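# Remove the cord from a flower bunch

## Task

Get the cord off the bunch of flowers while leaving the stems unbent and the blooms undamaged.

## Robot and tools

Robot: two arms, left_arm and right_arm, each with a two-finger gripper and a wrist camera. Each base sits slightly off its nominal place: left_arm at (-0.012, +0.304, 0) m, right_arm at (+0.003, -0.290, 0) m, both turned only a hair about z. A camera stand is fixed behind the arms. A loose object may occasionally get a short shove from outside.

Frames. Scene frame: origin at table-top height, halfway between the nominal bases; +z up, +x out over the table, left_arm toward +y (arm names do not match image left/right). Each arm reports its hand pose, velocities, targets and wrist-camera pose in its own base frame; offsets are also along that arm's base axes, and rotations pivot about the Hand target's position. Fixed cameras and the table use the scene frame. The gripper's fingers point along its +z and open along its y; end_effector_position is the point between the pads, about 1 cm short of the tips.

execute_actions(actions, cameras). actions is a list of up to 15 actions; each action is a list of up to 15 rows, one row per 1/30 s step; a short action repeats its last row to fill 15 steps. Every row has 14 numbers in [-1, 1]: left_arm dx, dy, dz, rx, ry, rz, opening, then the same seven for right_arm, always all 14. The six pose numbers are an offset, not a pose: measured from that arm's Hand target as it stood when the action began (not from the previous row), in the arm's base axes. Scale: 1.0 = 0.6 m for dx/dy/dz and 180 degrees for the rotation vector rx, ry, rz. A translation longer than 1.0 is shortened along its direction. Since each action starts from the current Hand target, sending the same offset twice moves twice. opening is absolute: +1 fully open (0.094 m), -1 closed. Six zeros re-request the arm's current Hand target; to keep a gripper as is, resend its present opening (0 means half open). Images come back only if actions is empty or cameras names them.

move(target, speed, blend, opening_speed, grip_force, blocking, cameras). target is one 14-number row as above, or a list of up to 15 such rows; every row is an offset from the same starting Hand targets, not from the previous row. Paths are straight, end together, take at least 0.5 s and are cut off at 10 s overall. speed: m/s per arm path, 0.002 to 2.9, default 0.25 (rotation up to twice that in rad/s); one value or one per target. blend: metres of corner rounding per target, 0 = full stop. opening_speed: rate of opening change per second on the -1..+1 scale, at least 0.2; use it for closing gently on soft things. grip_force: newtons per pad, 10 to 50, one value or one per arm; it persists, and low values close slowly. blocking=false returns after about 0.5 s while the move keeps running. Moves do not avoid obstacles or the other arm. Keep paths away from an arm's own base; go around it. The result adds a move: line with the ending (done, off_target, moving, held, fault) and limits (paced = pose clipped, held = steps withheld).

wait(seconds 0..10): let the scene run holding current commands. stop(): brake a running move. zoom_image(camera, region [x0, y0, x1, y1] pixels, at most 504x504) on cam_high, cam_low, cam_left_wrist or cam_right_wrist, using the latest images (each 672x504). finished_scene(scene): give the current scene number; it ends the scene for good, so the cord must already be off and stay off without help.

Reading results. end_effector_position (m) and end_effector_quat_wxyz are in the arm's base frame and may be a few cm off. Hand target is the last commanded pose after clipping; the next offsets start there. A resting gripper can sit a few cm short of it because of friction and weight; that is not contact. Waiting will not close the gap; a new command (even zeros) pushes again, or send the remaining distance. Orientation commands are clipped to 40 degrees from the measured one each step. grip_measured uses the opening scale and reads slightly wide when empty; it tracks the command past first touch, so it shows no stop; each 0.001 below first touch adds about 1 N per pad, and near 20 N force jumps to the limit. Open well above grip_measured to release. Joint velocities can read "within noise"; Joint torques include gravity, have offsets and noise, and some wrap at ±28 N m. Tool commands lists present commands. Joint ranges (rad): waist -2.618..3.054, shoulder 0..3.142, elbow 0..3.142 (straight 2.901), wrist pitch and yaw -1.571..1.571, wrist roll -2.094..2.094. Fixed cameras may be off their calibration by about 2 degrees and 9 mm.

Avoid: dropping or flinging anything, letting anything leave the table, fast impacts, hard pushes, arms or grippers touching or gripping each other, the wrist-camera cables catching on things (that counts as touching). A blocked arm keeps pushing until commanded back past its gripper. Long holds, stretched reaches and pushing at unreachable poses heat motors: MOTOR HOT at 75 °C, a fault that folds the arm at 90 °C, collapse at 100 °C. Close slowly and lightly on stems and blooms.

Each tool is called as name([rows], argument=value, ...), one row to a line, values as JSON.

## Session

execute_actions(actions=[])

Scene clock: 0.00 s.
left_arm: end_effector_position=(+0.4530, -0.1600, +0.1879) grip_measured=+1.000 end_effector_quat_wxyz=(+0.606, -0.017, +0.763, -0.226) | right_arm: end_effector_position=(+0.3634, +0.0207, +0.1971) grip_measured=+1.000 end_effector_quat_wxyz=(+0.610, +0.135, +0.759, +0.183)
Joint positions: left_arm=[-0.346 1.619 0.726 0.729 -0.011 -0.382 0.094] | right_arm=[-0.003 1.048 0.387 0.47 -0.116 0.445 0.094]
Joint velocities: within noise
Joint torques (N m): no reading
Motor temperatures (°C): left_arm=[30 26 31 30 28 28 27] | right_arm=[27 27 29 27 30 29 29]
Heat: left arm: 31 °C; right arm: 30 °C.
Hand target: left_arm +0.4542, -0.1597, +0.1978; +0.616, -0.016, +0.755, -0.226 | right_arm +0.3647, +0.0213, +0.2071; +0.621, +0.128, +0.751, +0.183
Tool commands: left_gripper/opening=+1.0 right_gripper/opening=+1.0

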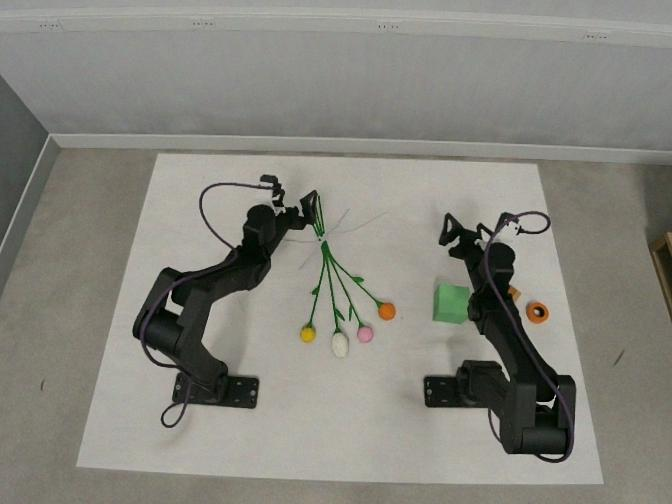

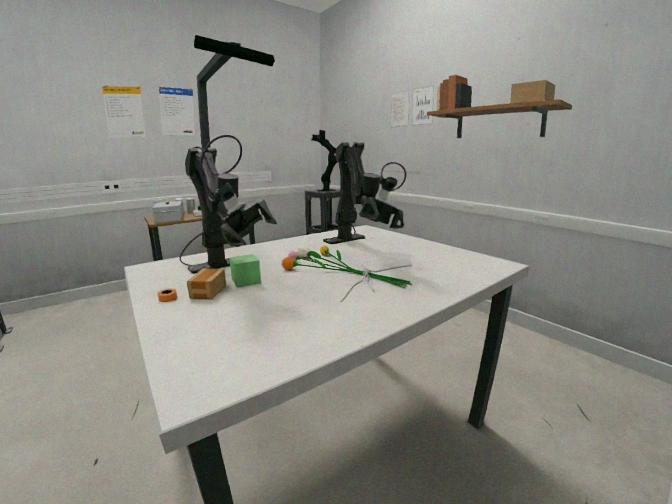

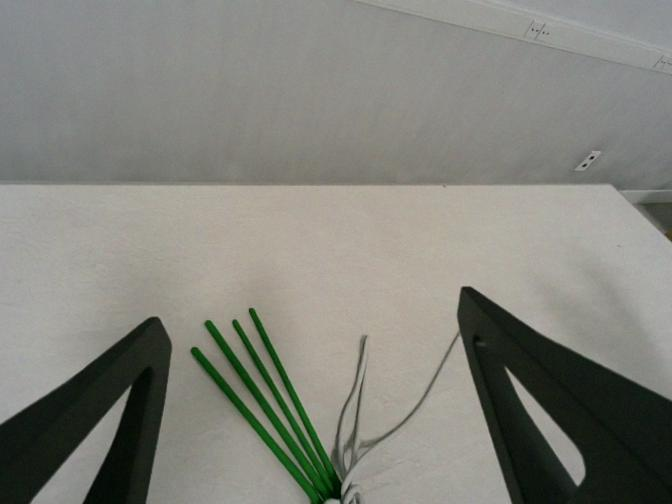

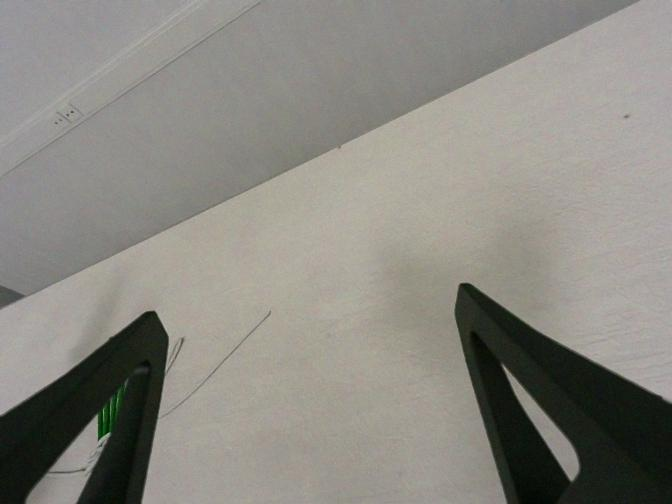

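zoom_image(camera="cam_high", region=[270, 180, 420, 292])

zoom_image(camera="cam_left_wrist", region=[170, 280, 506, 504])

zoom_image(camera="cam_low", region=[270, 230, 420, 310])

zoom_image(camera="cam_right_wrist", region=[0, 280, 300, 504])

Scaled by 3.360 from the camera's 672x504 image, which has a finer 960x720 frame.

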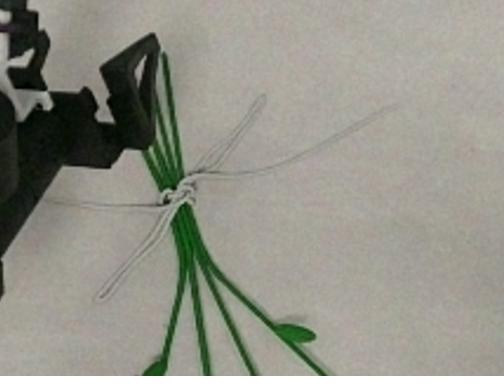

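Scaled by 1.500 from the camera's 672x504 image, which has a finer 960x720 frame.

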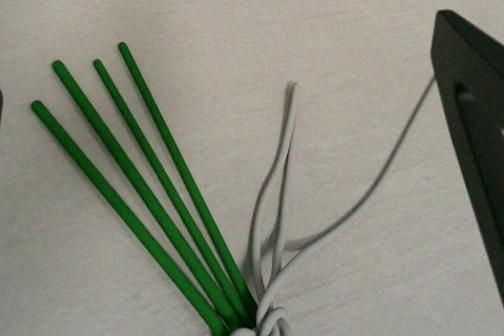

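Scaled by 3.360 from the camera's 672x504 image, which has a finer 960x720 frame.

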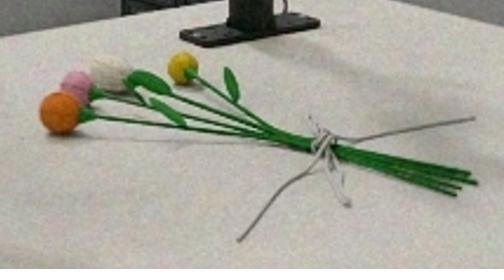

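Scaled by 1.680 from the camera's 672x504 image, which has a finer 960x720 frame.

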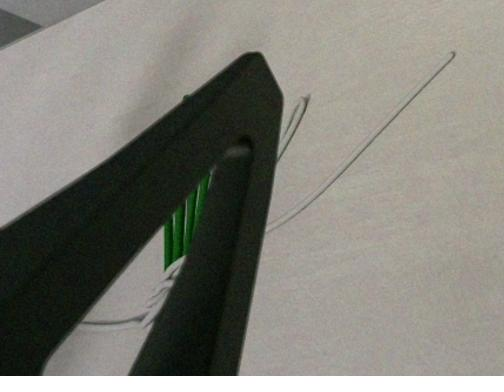

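move(target=[-0.083,0,0.033,0.1865,0.1865,-0.0877,1, 0,0,0,0,0,0,1], cameras=["cam_left_wrist","cam_high"])

zoom_image(camera="cam_left_wrist", region=[200, 200, 500, 425])

Scene clock: 14.60 s.
left_arm: end_effector_position=(+0.4012, -0.1576, +0.2163) grip_measured=+1.000 end_effector_quat_wxyz=(+0.323, +0.192, +0.924, -0.073) | right_arm: end_effector_position=(+0.3634, +0.0207, +0.1971) grip_measured=+1.000 end_effector_quat_wxyz=(+0.610, +0.135, +0.759, +0.183)
Joint positions: left_arm=[-0.359 1.587 1.465 -0.775 0.043 0.037 0.094] | right_arm=[-0.003 1.048 0.387 0.47 -0.116 0.445 0.094]
Joint torques (N m): left_arm=[-0.36 -5.83 8.65 1.36 -0.07 0.06] | right_arm=[0.01 -2.56 9.14 1.73 -0.01 -0.04]
Heat: left arm: 32 °C; right arm: 30 °C.
Hand target: left_arm +0.4045, -0.1598, +0.2177; +0.318, +0.196, +0.925, -0.068 | right_arm +0.3647, +0.0213, +0.2071; +0.621, +0.128, +0.751, +0.183
Off the commanded pose: left_arm 0.004 m, 1 deg | right_arm 0.010 m, 2 deg.
move: done
camera_calibration:
cam_left_wrist: T_world_to_cam=[[-0.494729, -0.868981, 0.010726, 0.0516974], [-0.869031, 0.494607, -0.0122006, 0.453105], [0.00529698, -0.0153572, -0.999868, 0.337566], [0, 0, 0, 1]] pos_world=[0.41755, -0.174001, 0.342495]
Images, in order (width x height): cam_high 672x504, cam_left_wrist 672x504.

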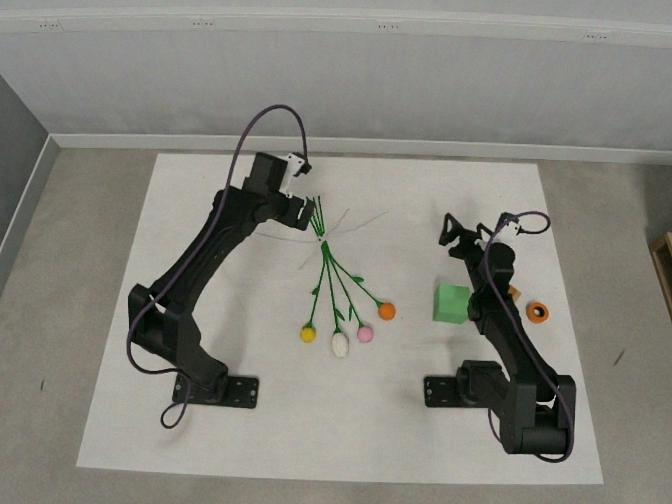

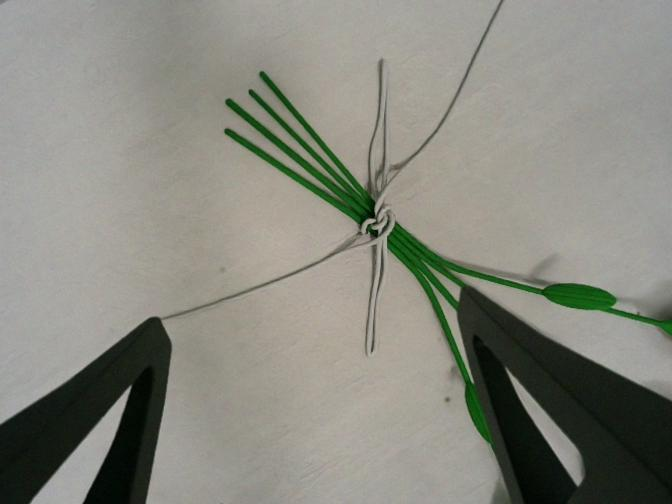

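Scaled by 1.680 from the camera's 672x504 image, which has a finer 960x720 frame.

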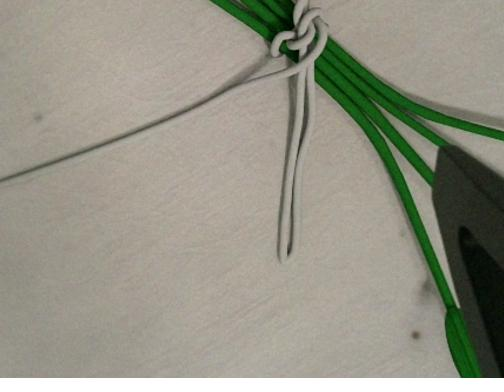

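move(target=[0,0,0,0,0,0,1, 0.159,0.226,0.017,-0.1775,0.2,0.1396,1], cameras=["cam_right_wrist","cam_high","cam_left_wrist"])

Scene clock: 22.07 s.
left_arm: end_effector_position=(+0.4012, -0.1576, +0.2163) grip_measured=+1.000 end_effector_quat_wxyz=(+0.323, +0.192, +0.924, -0.073) | right_arm: end_effector_position=(+0.4572, +0.1565, +0.2122) grip_measured=+1.000 end_effector_quat_wxyz=(+0.319, -0.150, +0.934, +0.061)
Joint positions: left_arm=[-0.359 1.587 1.465 -0.775 0.043 0.037 0.094] | right_arm=[0.322 1.798 1.693 -0.805 -0.017 0.008 0.094]
Joint torques (N m): left_arm=[-0.43 -5.96 8.7 1.37 -0.08 0.07] | right_arm=[0.29 -7.05 11.21 0.97 0.09 -0.09]
Heat: left arm: 33 °C; right arm: 31 °C.
Hand target: left_arm +0.4045, -0.1598, +0.2177; +0.318, +0.196, +0.925, -0.068 | right_arm +0.4601, +0.1569, +0.2175; +0.321, -0.156, +0.933, +0.054
Off the commanded pose: left_arm 0.004 m, 1 deg | right_arm 0.006 m, 1 deg.
move: done
camera_calibration:
cam_left_wrist: T_world_to_cam=[[-0.494729, -0.868981, 0.010726, 0.0516974], [-0.869031, 0.494607, -0.0122006, 0.453105], [0.00529698, -0.0153572, -0.999868, 0.337566], [0, 0, 0, 1]] pos_world=[0.41755, -0.174001, 0.342495]
cam_right_wrist: T_world_to_cam=[[0.243299, -0.969738, -0.0203619, 0.037965], [-0.969561, -0.243743, 0.023255, 0.496413], [-0.0275143, 0.0140842, -0.999522, 0.340264], [0, 0, 0, 1]] pos_world=[0.481428, 0.153021, 0.32933]
Images, in order (width x height): cam_high 672x504, cam_left_wrist 672x504, cam_right_wrist 672x504.

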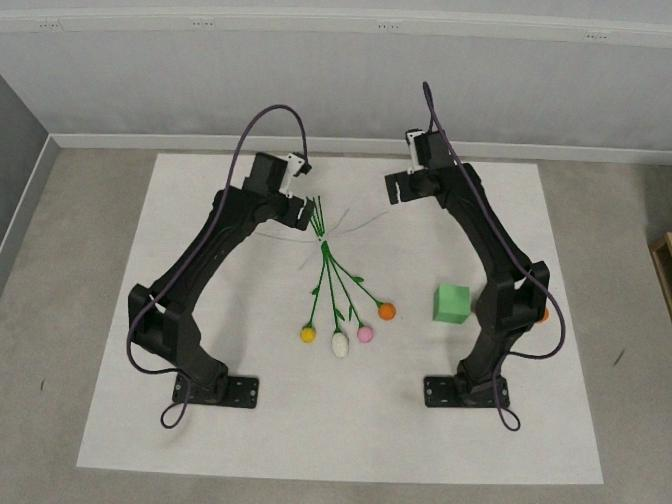

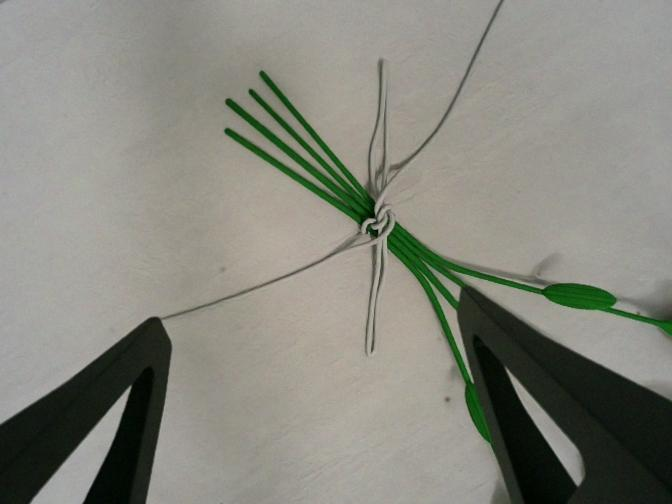

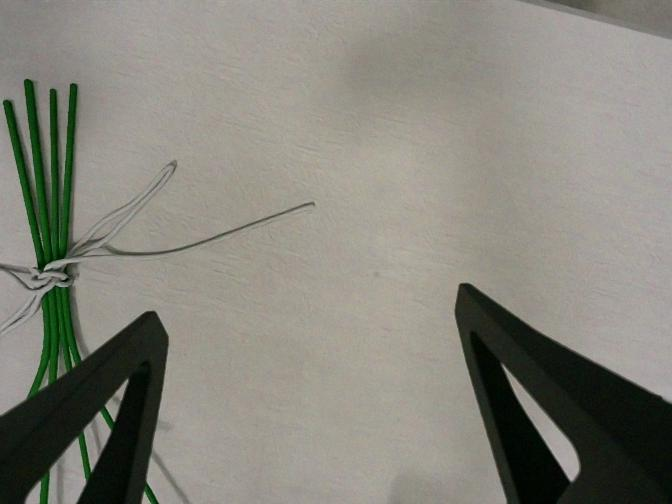

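move(target=[0.0625,0.1747,-0.2295,-0.1611,0.1606,0.4747,0.2, 0.0432,0.1018,-0.2292,0.1324,0.1687,-0.3474,0.2], cameras=["all"])

Scene clock: 36.33 s.
left_arm: end_effector_position=(+0.4388, -0.0564, +0.0846) grip_measured=+0.202 end_effector_quat_wxyz=(+0.105, -0.564, +0.814, -0.096) | right_arm: end_effector_position=(+0.4860, +0.2155, +0.0811) grip_measured=+0.202 end_effector_quat_wxyz=(+0.086, +0.426, +0.895, +0.104)
Joint positions: left_arm=[-0.13 1.97 1.584 -0.9 0.001 -1.342 0.056] | right_arm=[0.414 2.395 2.252 -1.158 -0.006 1.303 0.056]
Joint torques (N m): left_arm=[0.2 -8.39 8.03 0.78 0 -0.12] | right_arm=[0.55 -10.35 10.28 0.41 0.02 0.09]
Heat: left arm: 34 °C; right arm: 31 °C.
Hand target: left_arm +0.4420, -0.0550, +0.0800; +0.098, -0.568, +0.813, -0.088 | right_arm +0.4861, +0.2178, +0.0798; +0.084, +0.426, +0.895, +0.099
Off the commanded pose: left_arm 0.006 m, 1 deg | right_arm 0.003 m, 1 deg.
move: done
camera_calibration:
cam_left_wrist: T_world_to_cam=[[0.84737, -0.416487, 0.329397, -0.430802], [-0.530905, -0.676388, 0.510528, 0.175537], [0.0101715, -0.607485, -0.794266, 0.154389], [0, 0, 0, 1]] pos_world=[0.456672, 0.033097, 0.174914]
cam_right_wrist: T_world_to_cam=[[-0.793063, -0.568992, -0.217482, 0.518802], [-0.574728, 0.580643, 0.576664, 0.127359], [-0.201838, 0.582324, -0.787502, 0.154142], [0, 0, 0, 1]] pos_world=[0.515751, 0.131484, 0.160774]

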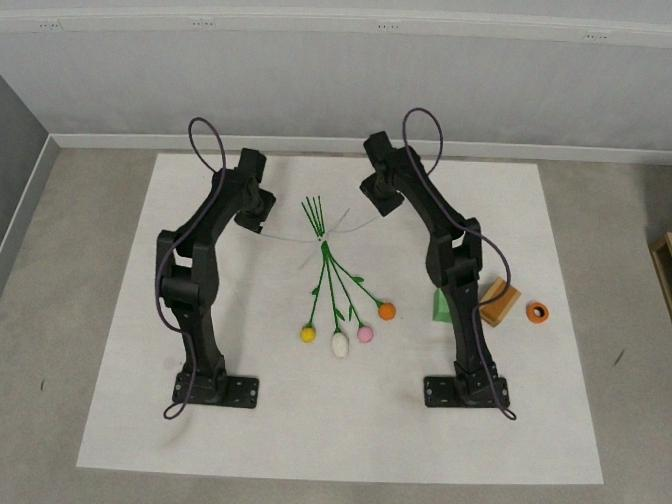

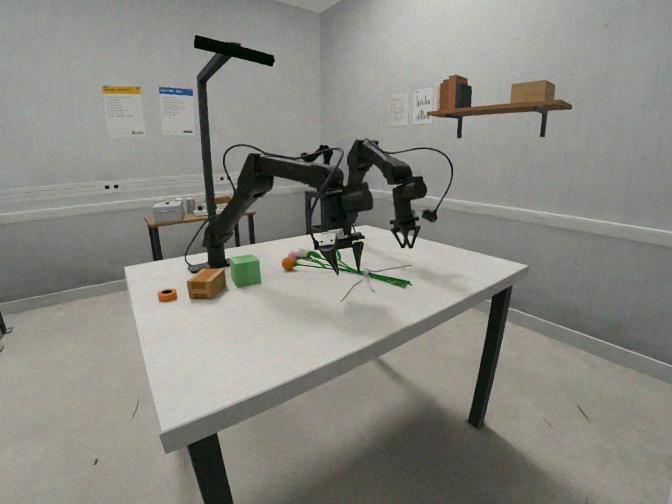

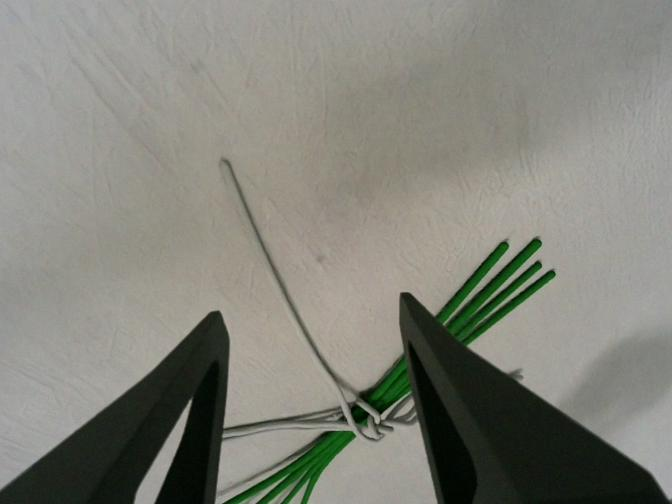

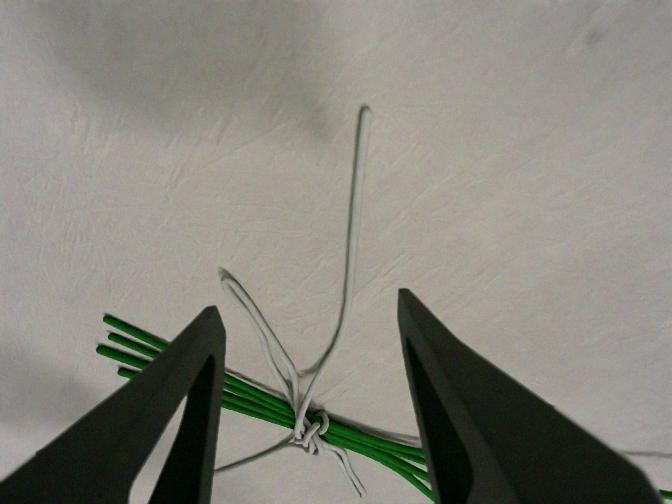

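move(target=[-0.0117,-0.006,-0.0908,0,0,0,0.2, 0.0067,-0.0042,-0.0847,0,0,0,0.2], speed=0.1, cameras=["cam_left_wrist","cam_right_wrist","cam_low"])

Scene clock: 41.13 s.
left_arm: end_effector_position=(+0.4330, -0.0556, +0.0383) grip_measured=+0.202 end_effector_quat_wxyz=(+0.099, -0.569, +0.811, -0.091) | right_arm: end_effector_position=(+0.4863, +0.2162, +0.0365) grip_measured=+0.202 end_effector_quat_wxyz=(+0.080, +0.426, +0.896, +0.100)
Joint positions: left_arm=[-0.13 2.002 1.444 -0.744 0.001 -1.353 0.056] | right_arm=[0.414 2.413 2.112 -1.013 -0.009 1.303 0.056]
Joint torques (N m): left_arm=[-0.8 -8.81 4.59 1.26 0.01 -0.08] | right_arm=[-0.24 -10.88 6.89 0.84 0.02 0]
Heat: left arm: 34 °C; right arm: 32 °C.
Hand target: left_arm +0.4349, -0.0586, +0.0255; +0.097, -0.568, +0.813, -0.088 | right_arm +0.4902, +0.2153, +0.0292; +0.084, +0.426, +0.895, +0.099
Off the commanded pose: left_arm 0.013 m, 0 deg | right_arm 0.008 m, 0 deg.
move: off_target (left_arm)
camera_calibration:
cam_left_wrist: T_world_to_cam=[[0.856532, -0.407354, 0.316885, -0.413211], [-0.516075, -0.681328, 0.519094, 0.189537], [0.00444735, -0.608157, -0.793804, 0.120507], [0, 0, 0, 1]] pos_world=[0.451208, 0.0341008, 0.128212]
cam_right_wrist: T_world_to_cam=[[-0.795672, -0.570255, -0.204244, 0.510801], [-0.566789, 0.581975, 0.583143, 0.14836], [-0.213675, 0.579753, -0.786275, 0.124997], [0, 0, 0, 1]] pos_world=[0.517227, 0.132478, 0.116095]
Images, in order (width x height): cam_low 672x504, cam_left_wrist 672x504, cam_right_wrist 672x504.

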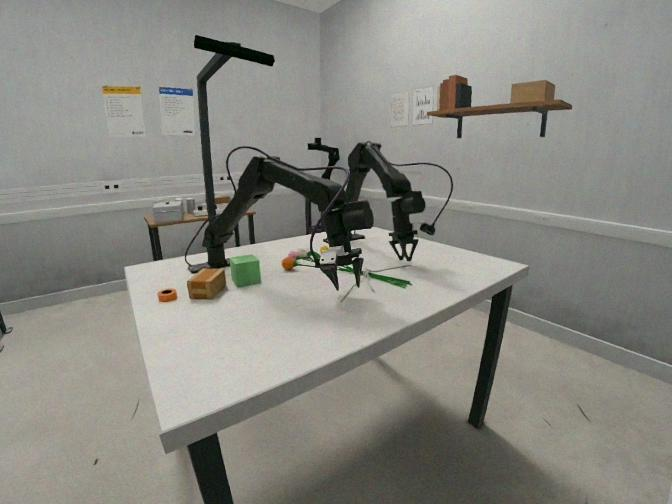

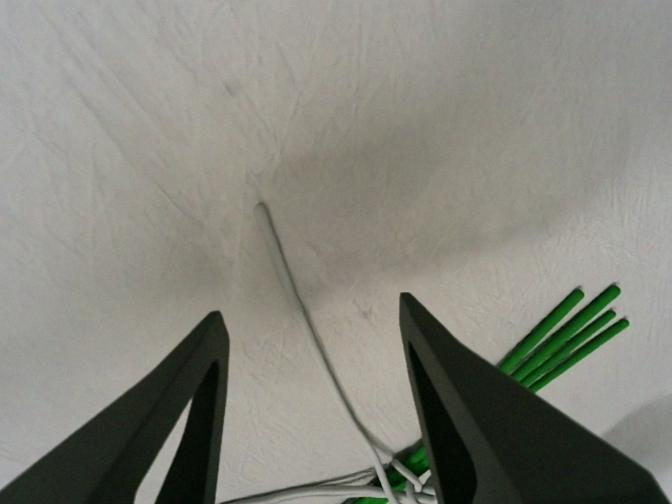

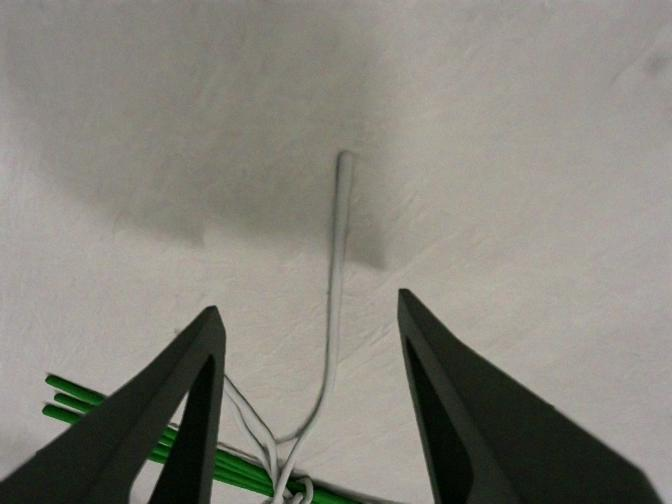

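move(target=[-0.002,-0.006,-0.033,0,0,0,0.2, 0.006,-0.005,-0.033,0,0,0,0.2], speed=0.05, cameras=["cam_left_wrist","cam_right_wrist"])

Scene clock: 43.53 s.
left_arm: end_effector_position=(+0.4345, -0.0608, +0.0235) grip_measured=+0.202 end_effector_quat_wxyz=(+0.102, -0.568, +0.811, -0.096) | right_arm: end_effector_position=(+0.4909, +0.2169, +0.0236) grip_measured=+0.202 end_effector_quat_wxyz=(+0.083, +0.427, +0.894, +0.106)
Joint positions: left_arm=[-0.141 2.019 1.404 -0.673 0.001 -1.362 0.056] | right_arm=[0.41 2.425 2.078 -0.954 -0.014 1.303 0.056]
Joint torques (N m): left_arm=[-0.54 -8.31 4.18 1.27 -0.07 -0.13] | right_arm=[-0.66 -10.24 6.34 0.87 0.04 -0.08]
Heat: left arm: 33 °C; right arm: 32 °C.
Hand target: left_arm +0.4337, -0.0622, +0.0056; +0.097, -0.568, +0.813, -0.088 | right_arm +0.4937, +0.2124, +0.0093; +0.084, +0.426, +0.895, +0.099
Off the commanded pose: left_arm 0.018 m, 1 deg | right_arm 0.015 m, 1 deg.
move: off_target (left_arm, right_arm)
camera_calibration:
cam_left_wrist: T_world_to_cam=[[0.851523, -0.40825, 0.328998, -0.4101], [-0.524168, -0.677802, 0.515589, 0.198289], [0.0125063, -0.611486, -0.791156, 0.101778], [0, 0, 0, 1]] pos_world=[0.451873, 0.0292131, 0.113209]
cam_right_wrist: T_world_to_cam=[[-0.794805, -0.566159, -0.218516, 0.511221], [-0.571728, 0.577815, 0.582458, 0.161519], [-0.203502, 0.587872, -0.782939, 0.108539], [0, 0, 0, 1]] pos_world=[0.520754, 0.132297, 0.102611]
Images, in order (width x height): cam_left_wrist 672x504, cam_right_wrist 672x504.

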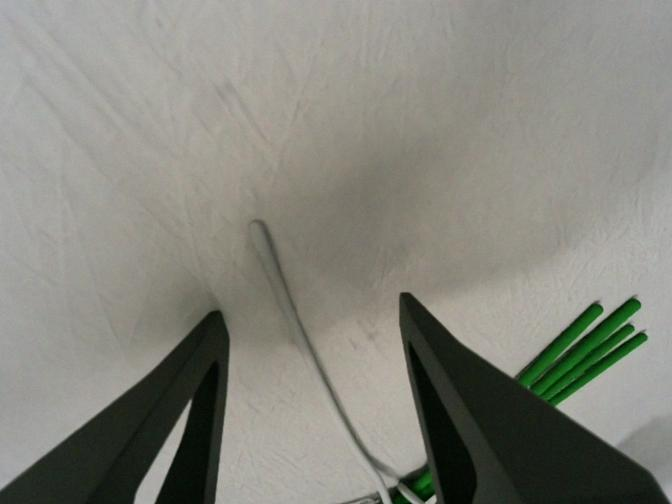

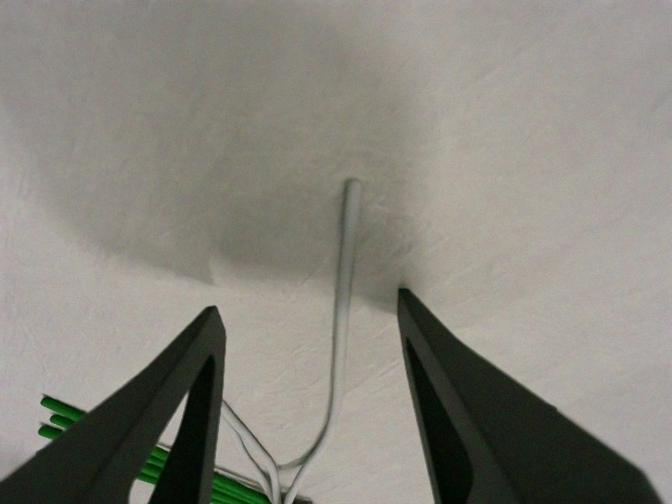

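move(target=[0,0.002,-0.010,0,0,0,0.2, -0.003,-0.004,-0.010,0,0,0,0.2], speed=0.03, cameras=["cam_left_wrist","cam_right_wrist"])

Scene clock: 45.67 s.
left_arm: end_effector_position=(+0.4344, -0.0608, +0.0225) grip_measured=+0.202 end_effector_quat_wxyz=(+0.103, -0.568, +0.811, -0.097) | right_arm: end_effector_position=(+0.4902, +0.2164, +0.0216) grip_measured=+0.202 end_effector_quat_wxyz=(+0.084, +0.427, +0.894, +0.106)
Joint positions: left_arm=[-0.141 2.019 1.399 -0.667 0.001 -1.362 0.056] | right_arm=[0.409 2.421 2.063 -0.941 -0.014 1.301 0.056]
Joint torques (N m): left_arm=[-0.32 -7.68 3.66 1.39 -0.02 -0.08] | right_arm=[-0.9 -10.51 4.37 1.03 0.03 -0.09]
Heat: left arm: 33 °C; right arm: 31 °C.
Hand target: left_arm +0.4337, -0.0610, -0.0003; +0.097, -0.568, +0.813, -0.088 | right_arm +0.4918, +0.2101, +0.0032; +0.084, +0.426, +0.895, +0.099
Off the commanded pose: left_arm 0.023 m, 1 deg | right_arm 0.019 m, 1 deg.
move: off_target (left_arm, right_arm)
camera_calibration:
cam_left_wrist: T_world_to_cam=[[0.851023, -0.408164, 0.330396, -0.409563], [-0.52495, -0.677663, 0.514976, 0.199064], [0.0137026, -0.611698, -0.790973, 0.100514], [0, 0, 0, 1]] pos_world=[0.451669, 0.0292139, 0.112309]
cam_right_wrist: T_world_to_cam=[[-0.793961, -0.567065, -0.219233, 0.509794], [-0.572927, 0.577207, 0.581882, 0.163335], [-0.203423, 0.587596, -0.783167, 0.10724], [0, 0, 0, 1]] pos_world=[0.52015, 0.131795, 0.100709]
Images, in order (width x height): cam_left_wrist 672x504, cam_right_wrist 672x504.

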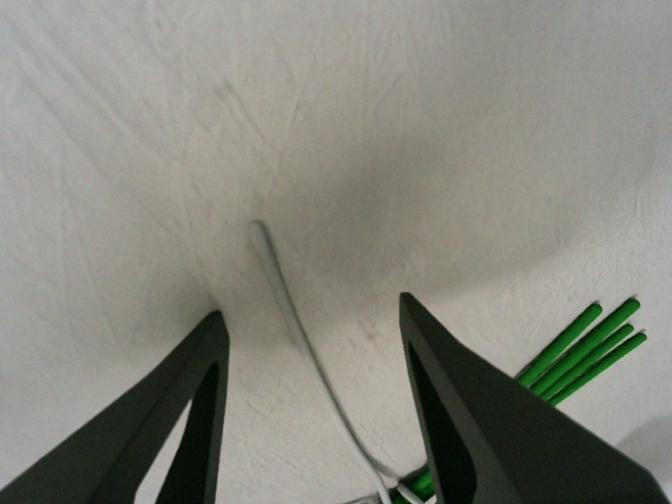

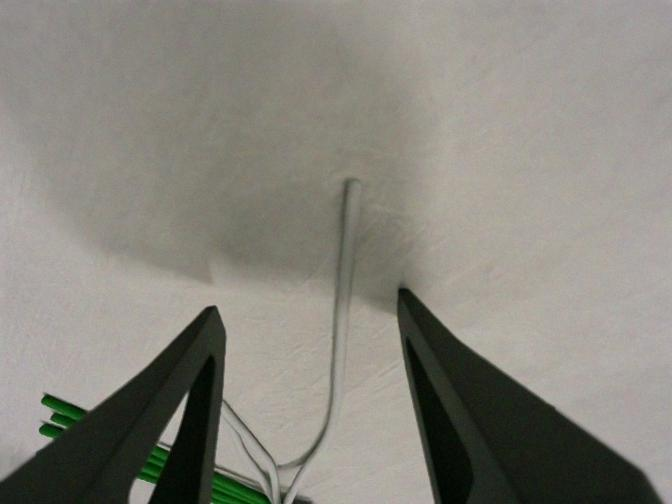

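move(target=[0,0,0.05,0.0103,0.0827,0,-0.4, 0,0,0.0447,-0.0342,0.076,0,-0.4], speed=0.08, cameras=["cam_left_wrist","cam_right_wrist"])

Scene clock: 50.93 s.
left_arm: end_effector_position=(+0.4317, -0.0605, +0.0379) grip_measured=-0.398 end_effector_quat_wxyz=(+0.009, -0.571, +0.821, -0.009) | right_arm: end_effector_position=(+0.4893, +0.2163, +0.0331) grip_measured=-0.398 end_effector_quat_wxyz=(+0.028, +0.427, +0.903, +0.044)
Joint positions: left_arm=[-0.141 2.225 1.827 -1.147 0.001 -1.356 0.028] | right_arm=[0.409 2.788 2.838 -1.518 -0.015 1.294 0.028]
Joint torques (N m): left_arm=[-0.21 -9.59 7.36 0.34 0.03 -0.06] | right_arm=[-0.75 -11.51 9.52 0.17 0.11 -0.07]
Heat: left arm: 33 °C; right arm: 31 °C.
Hand target: left_arm +0.4337, -0.0610, +0.0297; +0.001, -0.573, +0.820, +0.000 | right_arm +0.4919, +0.2101, +0.0302; +0.000, +0.429, +0.903, +0.000
Off the commanded pose: left_arm 0.009 m, 1 deg | right_arm 0.007 m, 6 deg.
elbow stopped short (right arm): the move would have taken joint 3 (elbow) straighter than the controller allows.
move: off_target (right_arm)
camera_calibration:
cam_left_wrist: T_world_to_cam=[[0.902469, -0.421401, 0.0892835, -0.42603], [-0.384929, -0.695913, 0.606246, 0.124976], [-0.193339, -0.581486, -0.790249, 0.204058], [0, 0, 0, 1]] pos_world=[0.472038, 0.0260998, 0.123528]
cam_right_wrist: T_world_to_cam=[[-0.810777, -0.582569, -0.0570433, 0.517794], [-0.484583, 0.613337, 0.623696, 0.103732], [-0.328359, 0.533321, -0.779583, 0.188897], [0, 0, 0, 1]] pos_world=[0.532109, 0.137285, 0.1121]
Images, in order (width x height): cam_left_wrist 672x504, cam_right_wrist 672x504.

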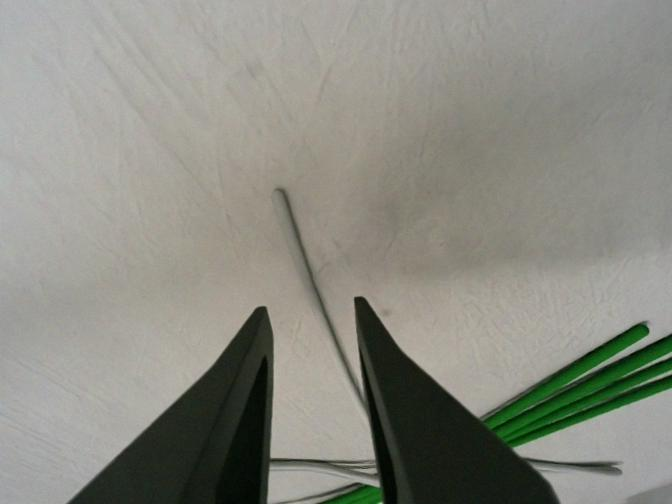

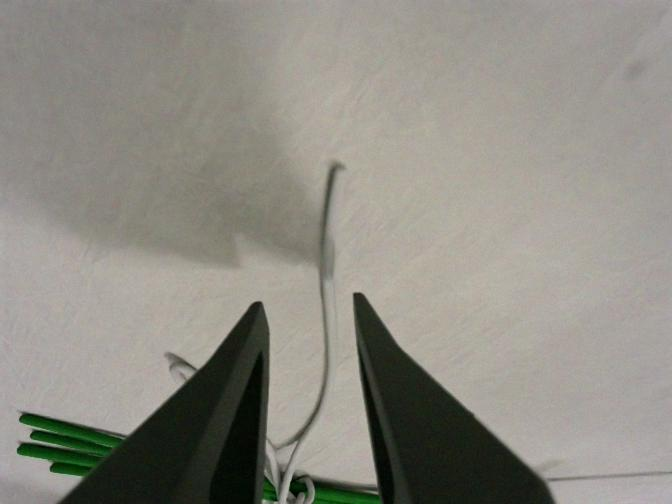

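move(target=[0,0,-0.036,0,0,0,-0.4, -0.004,0,-0.032,0.0159,-0.0355,0,-0.4], speed=0.05, cameras=["cam_left_wrist","cam_right_wrist"])

Scene clock: 55.10 s.
left_arm: end_effector_position=(+0.4345, -0.0608, +0.0263) grip_measured=-0.398 end_effector_quat_wxyz=(+0.009, -0.571, +0.821, -0.009) | right_arm: end_effector_position=(+0.4832, +0.2137, +0.0158) grip_measured=-0.398 end_effector_quat_wxyz=(+0.028, +0.427, +0.903, +0.043)
Joint positions: left_arm=[-0.141 2.245 1.814 -1.114 0.001 -1.356 0.028] | right_arm=[0.409 2.64 2.478 -1.306 -0.015 1.294 0.028]
Joint torques (N m): left_arm=[-0.13 -9.94 4.34 0.74 0.03 -0.01] | right_arm=[-0.61 -12.94 4.75 0.74 0.11 -0.06]
Heat: left arm: 33 °C; right arm: 31 °C.
Hand target: left_arm +0.4337, -0.0610, +0.0082; +0.001, -0.573, +0.820, +0.000 | right_arm +0.4895, +0.2101, +0.0110; +0.040, +0.429, +0.901, +0.046
Off the commanded pose: left_arm 0.018 m, 1 deg | right_arm 0.009 m, 1 deg.
move: off_target (left_arm)
camera_calibration:
cam_left_wrist: T_world_to_cam=[[0.902476, -0.421335, 0.0895146, -0.427721], [-0.385013, -0.695879, 0.606232, 0.132848], [-0.193136, -0.581575, -0.790234, 0.195104], [0, 0, 0, 1]] pos_world=[0.474838, 0.0257001, 0.111928]
cam_right_wrist: T_world_to_cam=[[-0.810819, -0.582618, -0.0559406, 0.510351], [-0.483968, 0.613626, 0.62389, 0.112828], [-0.329163, 0.532935, -0.779508, 0.175294], [0, 0, 0, 1]] pos_world=[0.526107, 0.134685, 0.0948005]
Images, in order (width x height): cam_left_wrist 672x504, cam_right_wrist 672x504.

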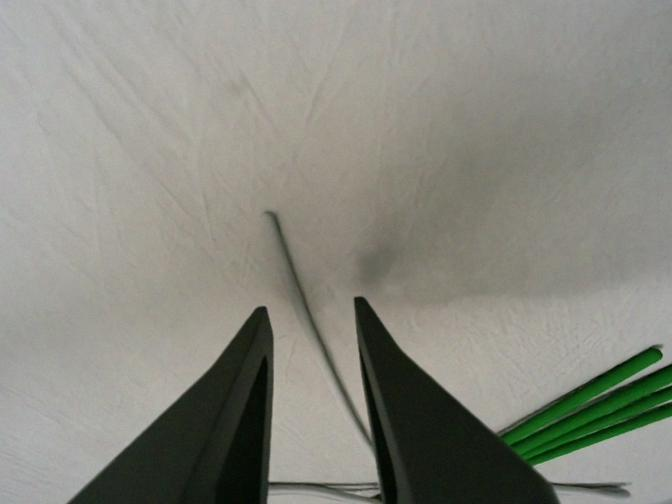

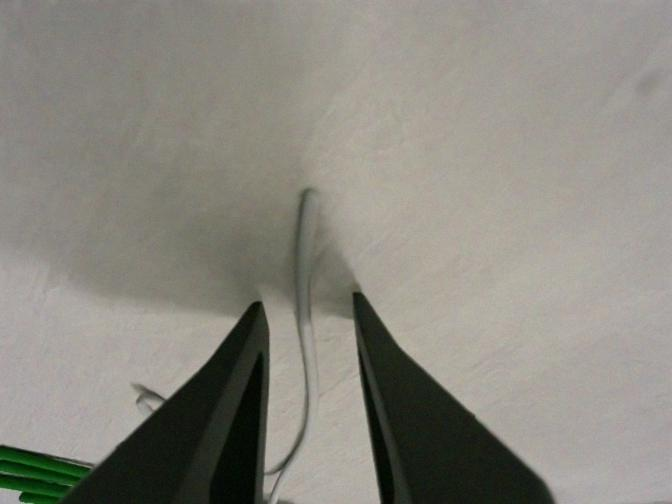

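move(target=[0,0,-0.02,0,0,0,-0.4, 0,0,-0.002,0,0,0,-1], speed=0.04, opening_speed=0.5, cameras=["cam_left_wrist","cam_right_wrist"])

Scene clock: 57.77 s.
left_arm: end_effector_position=(+0.4348, -0.0609, +0.0160) grip_measured=-0.398 end_effector_quat_wxyz=(+0.009, -0.571, +0.821, -0.010) | right_arm: end_effector_position=(+0.4783, +0.2105, +0.0147) grip_measured=-0.961 end_effector_quat_wxyz=(+0.021, +0.428, +0.903, +0.035)
Joint positions: left_arm=[-0.141 2.255 1.787 -1.077 0.001 -1.356 0.028] | right_arm=[0.407 2.635 2.465 -1.32 -0.015 1.294 0.002]
Joint torques (N m): left_arm=[-0.05 -9.61 4.4 0.77 0.02 -0.06] | right_arm=[-0.43 -12.63 5.19 0.91 0.1 -0.06]
Motor temperatures (°C): left_arm=[30 28 33 31 28 28 27] | right_arm=[27 32 31 29 30 29 29]
Heat: left arm: 33 °C; right arm: 32 °C.
Hand target: left_arm +0.4337, -0.0610, -0.0039; +0.001, -0.573, +0.820, +0.000 | right_arm +0.4895, +0.2101, +0.0097; +0.039, +0.429, +0.901, +0.046
Off the commanded pose: left_arm 0.020 m, 1 deg | right_arm 0.012 m, 2 deg.
move: off_target (left_arm, right_arm)
camera_calibration:
cam_left_wrist: T_world_to_cam=[[0.902344, -0.421358, 0.0907315, -0.427045], [-0.385822, -0.695794, 0.605816, 0.139532], [-0.192135, -0.581661, -0.790415, 0.186627], [0, 0, 0, 1]] pos_world=[0.475034, 0.0257004, 0.101729]
cam_right_wrist: T_world_to_cam=[[-0.812818, -0.58144, -0.0354026, 0.504797], [-0.470699, 0.619774, 0.627951, 0.105354], [-0.343174, 0.527074, -0.777448, 0.182393], [0, 0, 0, 1]] pos_world=[0.522491, 0.132079, 0.0935149]
Images, in order (width x height): cam_left_wrist 672x504, cam_right_wrist 672x504.

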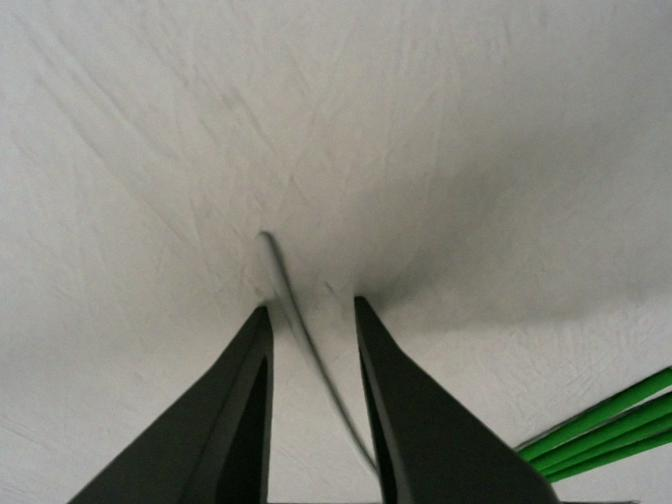

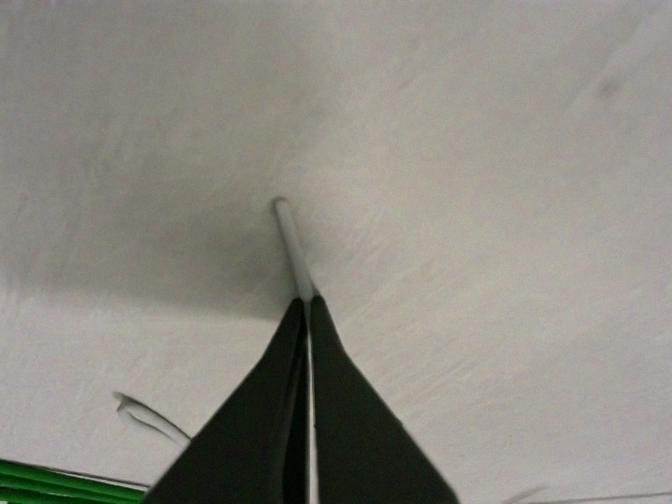

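move(target=[0,0,-0.004,0,0,0,-1, 0,0,0,0,0,0,-1], speed=0.04, opening_speed=0.5, cameras=["cam_left_wrist","cam_right_wrist"])

Scene clock: 60.30 s.
left_arm: end_effector_position=(+0.4352, -0.0609, +0.0160) grip_measured=-0.943 end_effector_quat_wxyz=(+0.010, -0.571, +0.821, -0.010) | right_arm: end_effector_position=(+0.4783, +0.2105, +0.0147) grip_measured=-0.961 end_effector_quat_wxyz=(+0.021, +0.428, +0.903, +0.035)
Joint positions: left_arm=[-0.141 2.255 1.787 -1.075 0.001 -1.356 0.003] | right_arm=[0.407 2.635 2.465 -1.32 -0.015 1.294 0.002]
Joint torques (N m): left_arm=[-0.16 -9.55 3.79 0.86 0.03 -0.05] | right_arm=[-0.43 -12.63 5.19 0.91 0.1 -0.06]
Heat: left arm: 33 °C; right arm: 32 °C.
Hand target: left_arm +0.4337, -0.0610, -0.0063; +0.001, -0.573, +0.820, +0.000 | right_arm +0.4895, +0.2101, +0.0097; +0.039, +0.429, +0.901, +0.046
Off the commanded pose: left_arm 0.022 m, 2 deg | right_arm 0.012 m, 2 deg.
move: off_target (left_arm, right_arm)
camera_calibration:
cam_left_wrist: T_world_to_cam=[[0.902218, -0.421315, 0.0921792, -0.4274], [-0.386716, -0.695674, 0.605383, 0.140111], [-0.19093, -0.581834, -0.790579, 0.186134], [0, 0, 0, 1]] pos_world=[0.47533, 0.0257011, 0.10173]
cam_right_wrist: T_world_to_cam=[[-0.812818, -0.58144, -0.0354026, 0.504797], [-0.470699, 0.619774, 0.627951, 0.105354], [-0.343174, 0.527074, -0.777448, 0.182393], [0, 0, 0, 1]] pos_world=[0.522491, 0.132079, 0.0935149]
Images, in order (width x height): cam_left_wrist 672x504, cam_right_wrist 672x504.

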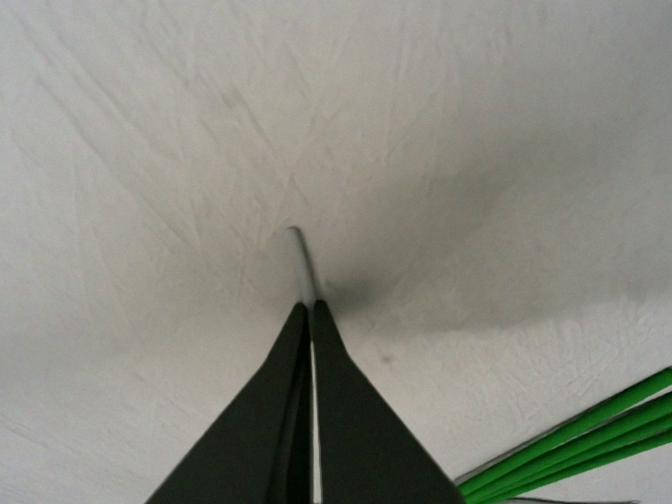

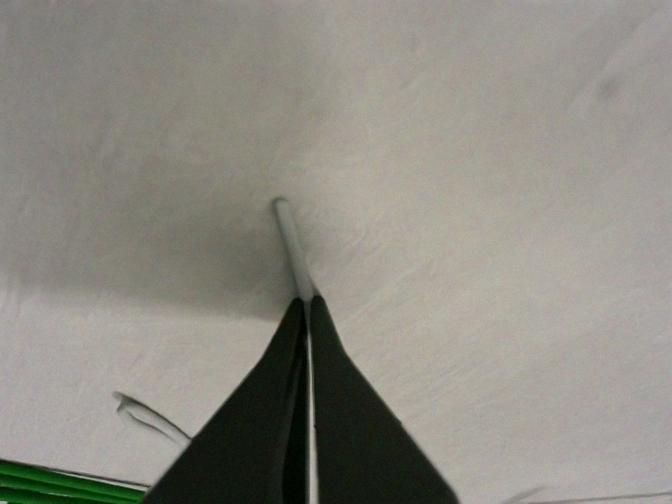

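move(target=[-0.02,0.083,0.06,0,0,0,-1, -0.083,-0.083,0.033,0,0,0,-1], speed=0.05, cameras=["all"])

zoom_image(camera="cam_high", region=[230, 160, 430, 310])

Scene clock: 64.63 s.
left_arm: end_effector_position=(+0.4289, -0.0254, +0.0158) grip_measured=-0.943 end_effector_quat_wxyz=(-0.017, -0.570, +0.821, -0.020) | right_arm: end_effector_position=(+0.4334, +0.1647, +0.0147) grip_measured=-0.962 end_effector_quat_wxyz=(+0.018, +0.428, +0.903, +0.036)
Joint positions: left_arm=[-0.039 2.247 1.773 -1.1 0.053 -1.253 0.003] | right_arm=[0.351 2.308 1.869 -1.056 -0.026 1.237 0.002]
Joint torques (N m): left_arm=[0.81 -16.32 3.69 0.26 -0.46 0.05] | right_arm=[-0.66 -14.06 5.94 0.46 0.14 -0.07]
Heat: left arm: 33 °C; right arm: 33 °C.
Hand target: left_arm +0.4217, -0.0112, +0.0297; +0.001, -0.573, +0.820, +0.000 | right_arm +0.4397, +0.1602, +0.0296; +0.039, +0.429, +0.901, +0.046
Off the commanded pose: left_arm 0.021 m, 3 deg | right_arm 0.017 m, 3 deg.
move: off_target (left_arm, right_arm)
camera_calibration:
cam_left_wrist: T_world_to_cam=[[0.904428, -0.418558, 0.0825798, -0.407475], [-0.367109, -0.664922, 0.650469, 0.15421], [-0.21735, -0.618618, -0.75503, 0.215242], [0, 0, 0, 1]] pos_world=[0.471926, 0.0651386, 0.0958544]
cam_right_wrist: T_world_to_cam=[[-0.812475, -0.582038, -0.0334247, 0.441657], [-0.467703, 0.616499, 0.63339, 0.111828], [-0.348051, 0.530246, -0.77311, 0.192621], [0, 0, 0, 1]] pos_world=[0.478179, 0.0859821, 0.092849]

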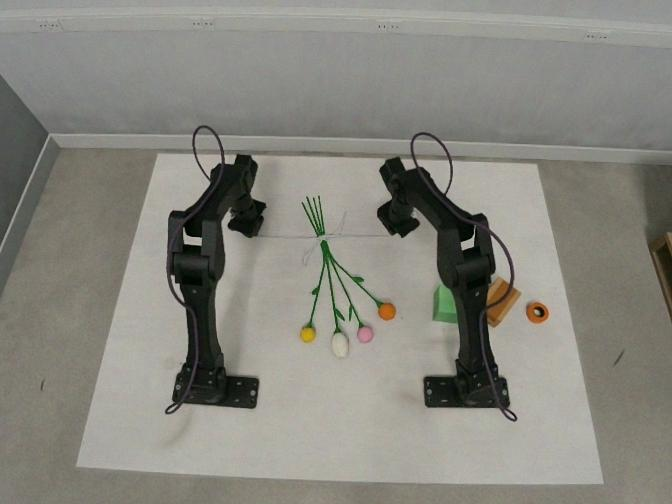

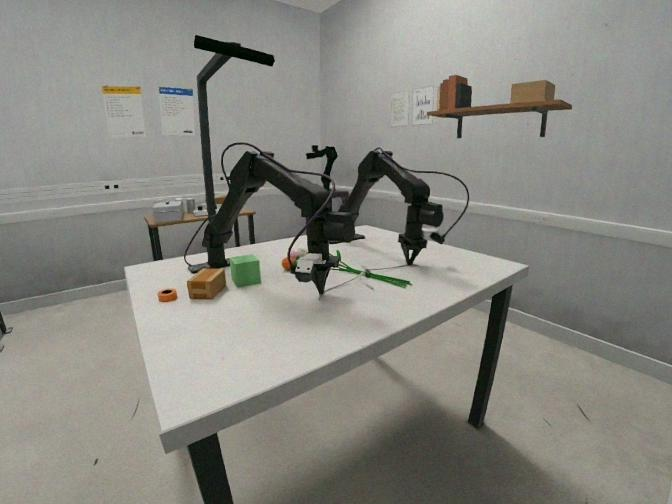

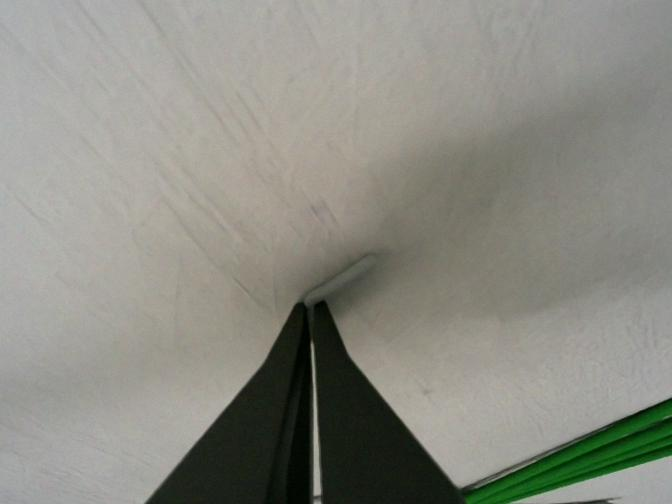

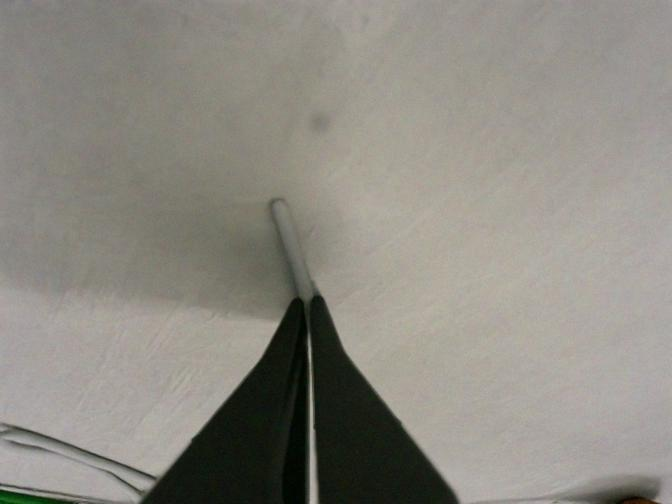

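Scaled by 2.520 from the camera's 672x504 image, which has a finer 960x720 frame.

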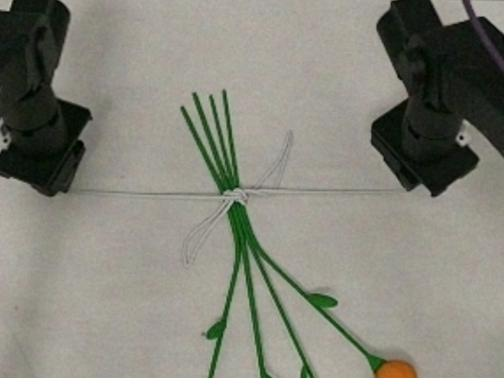

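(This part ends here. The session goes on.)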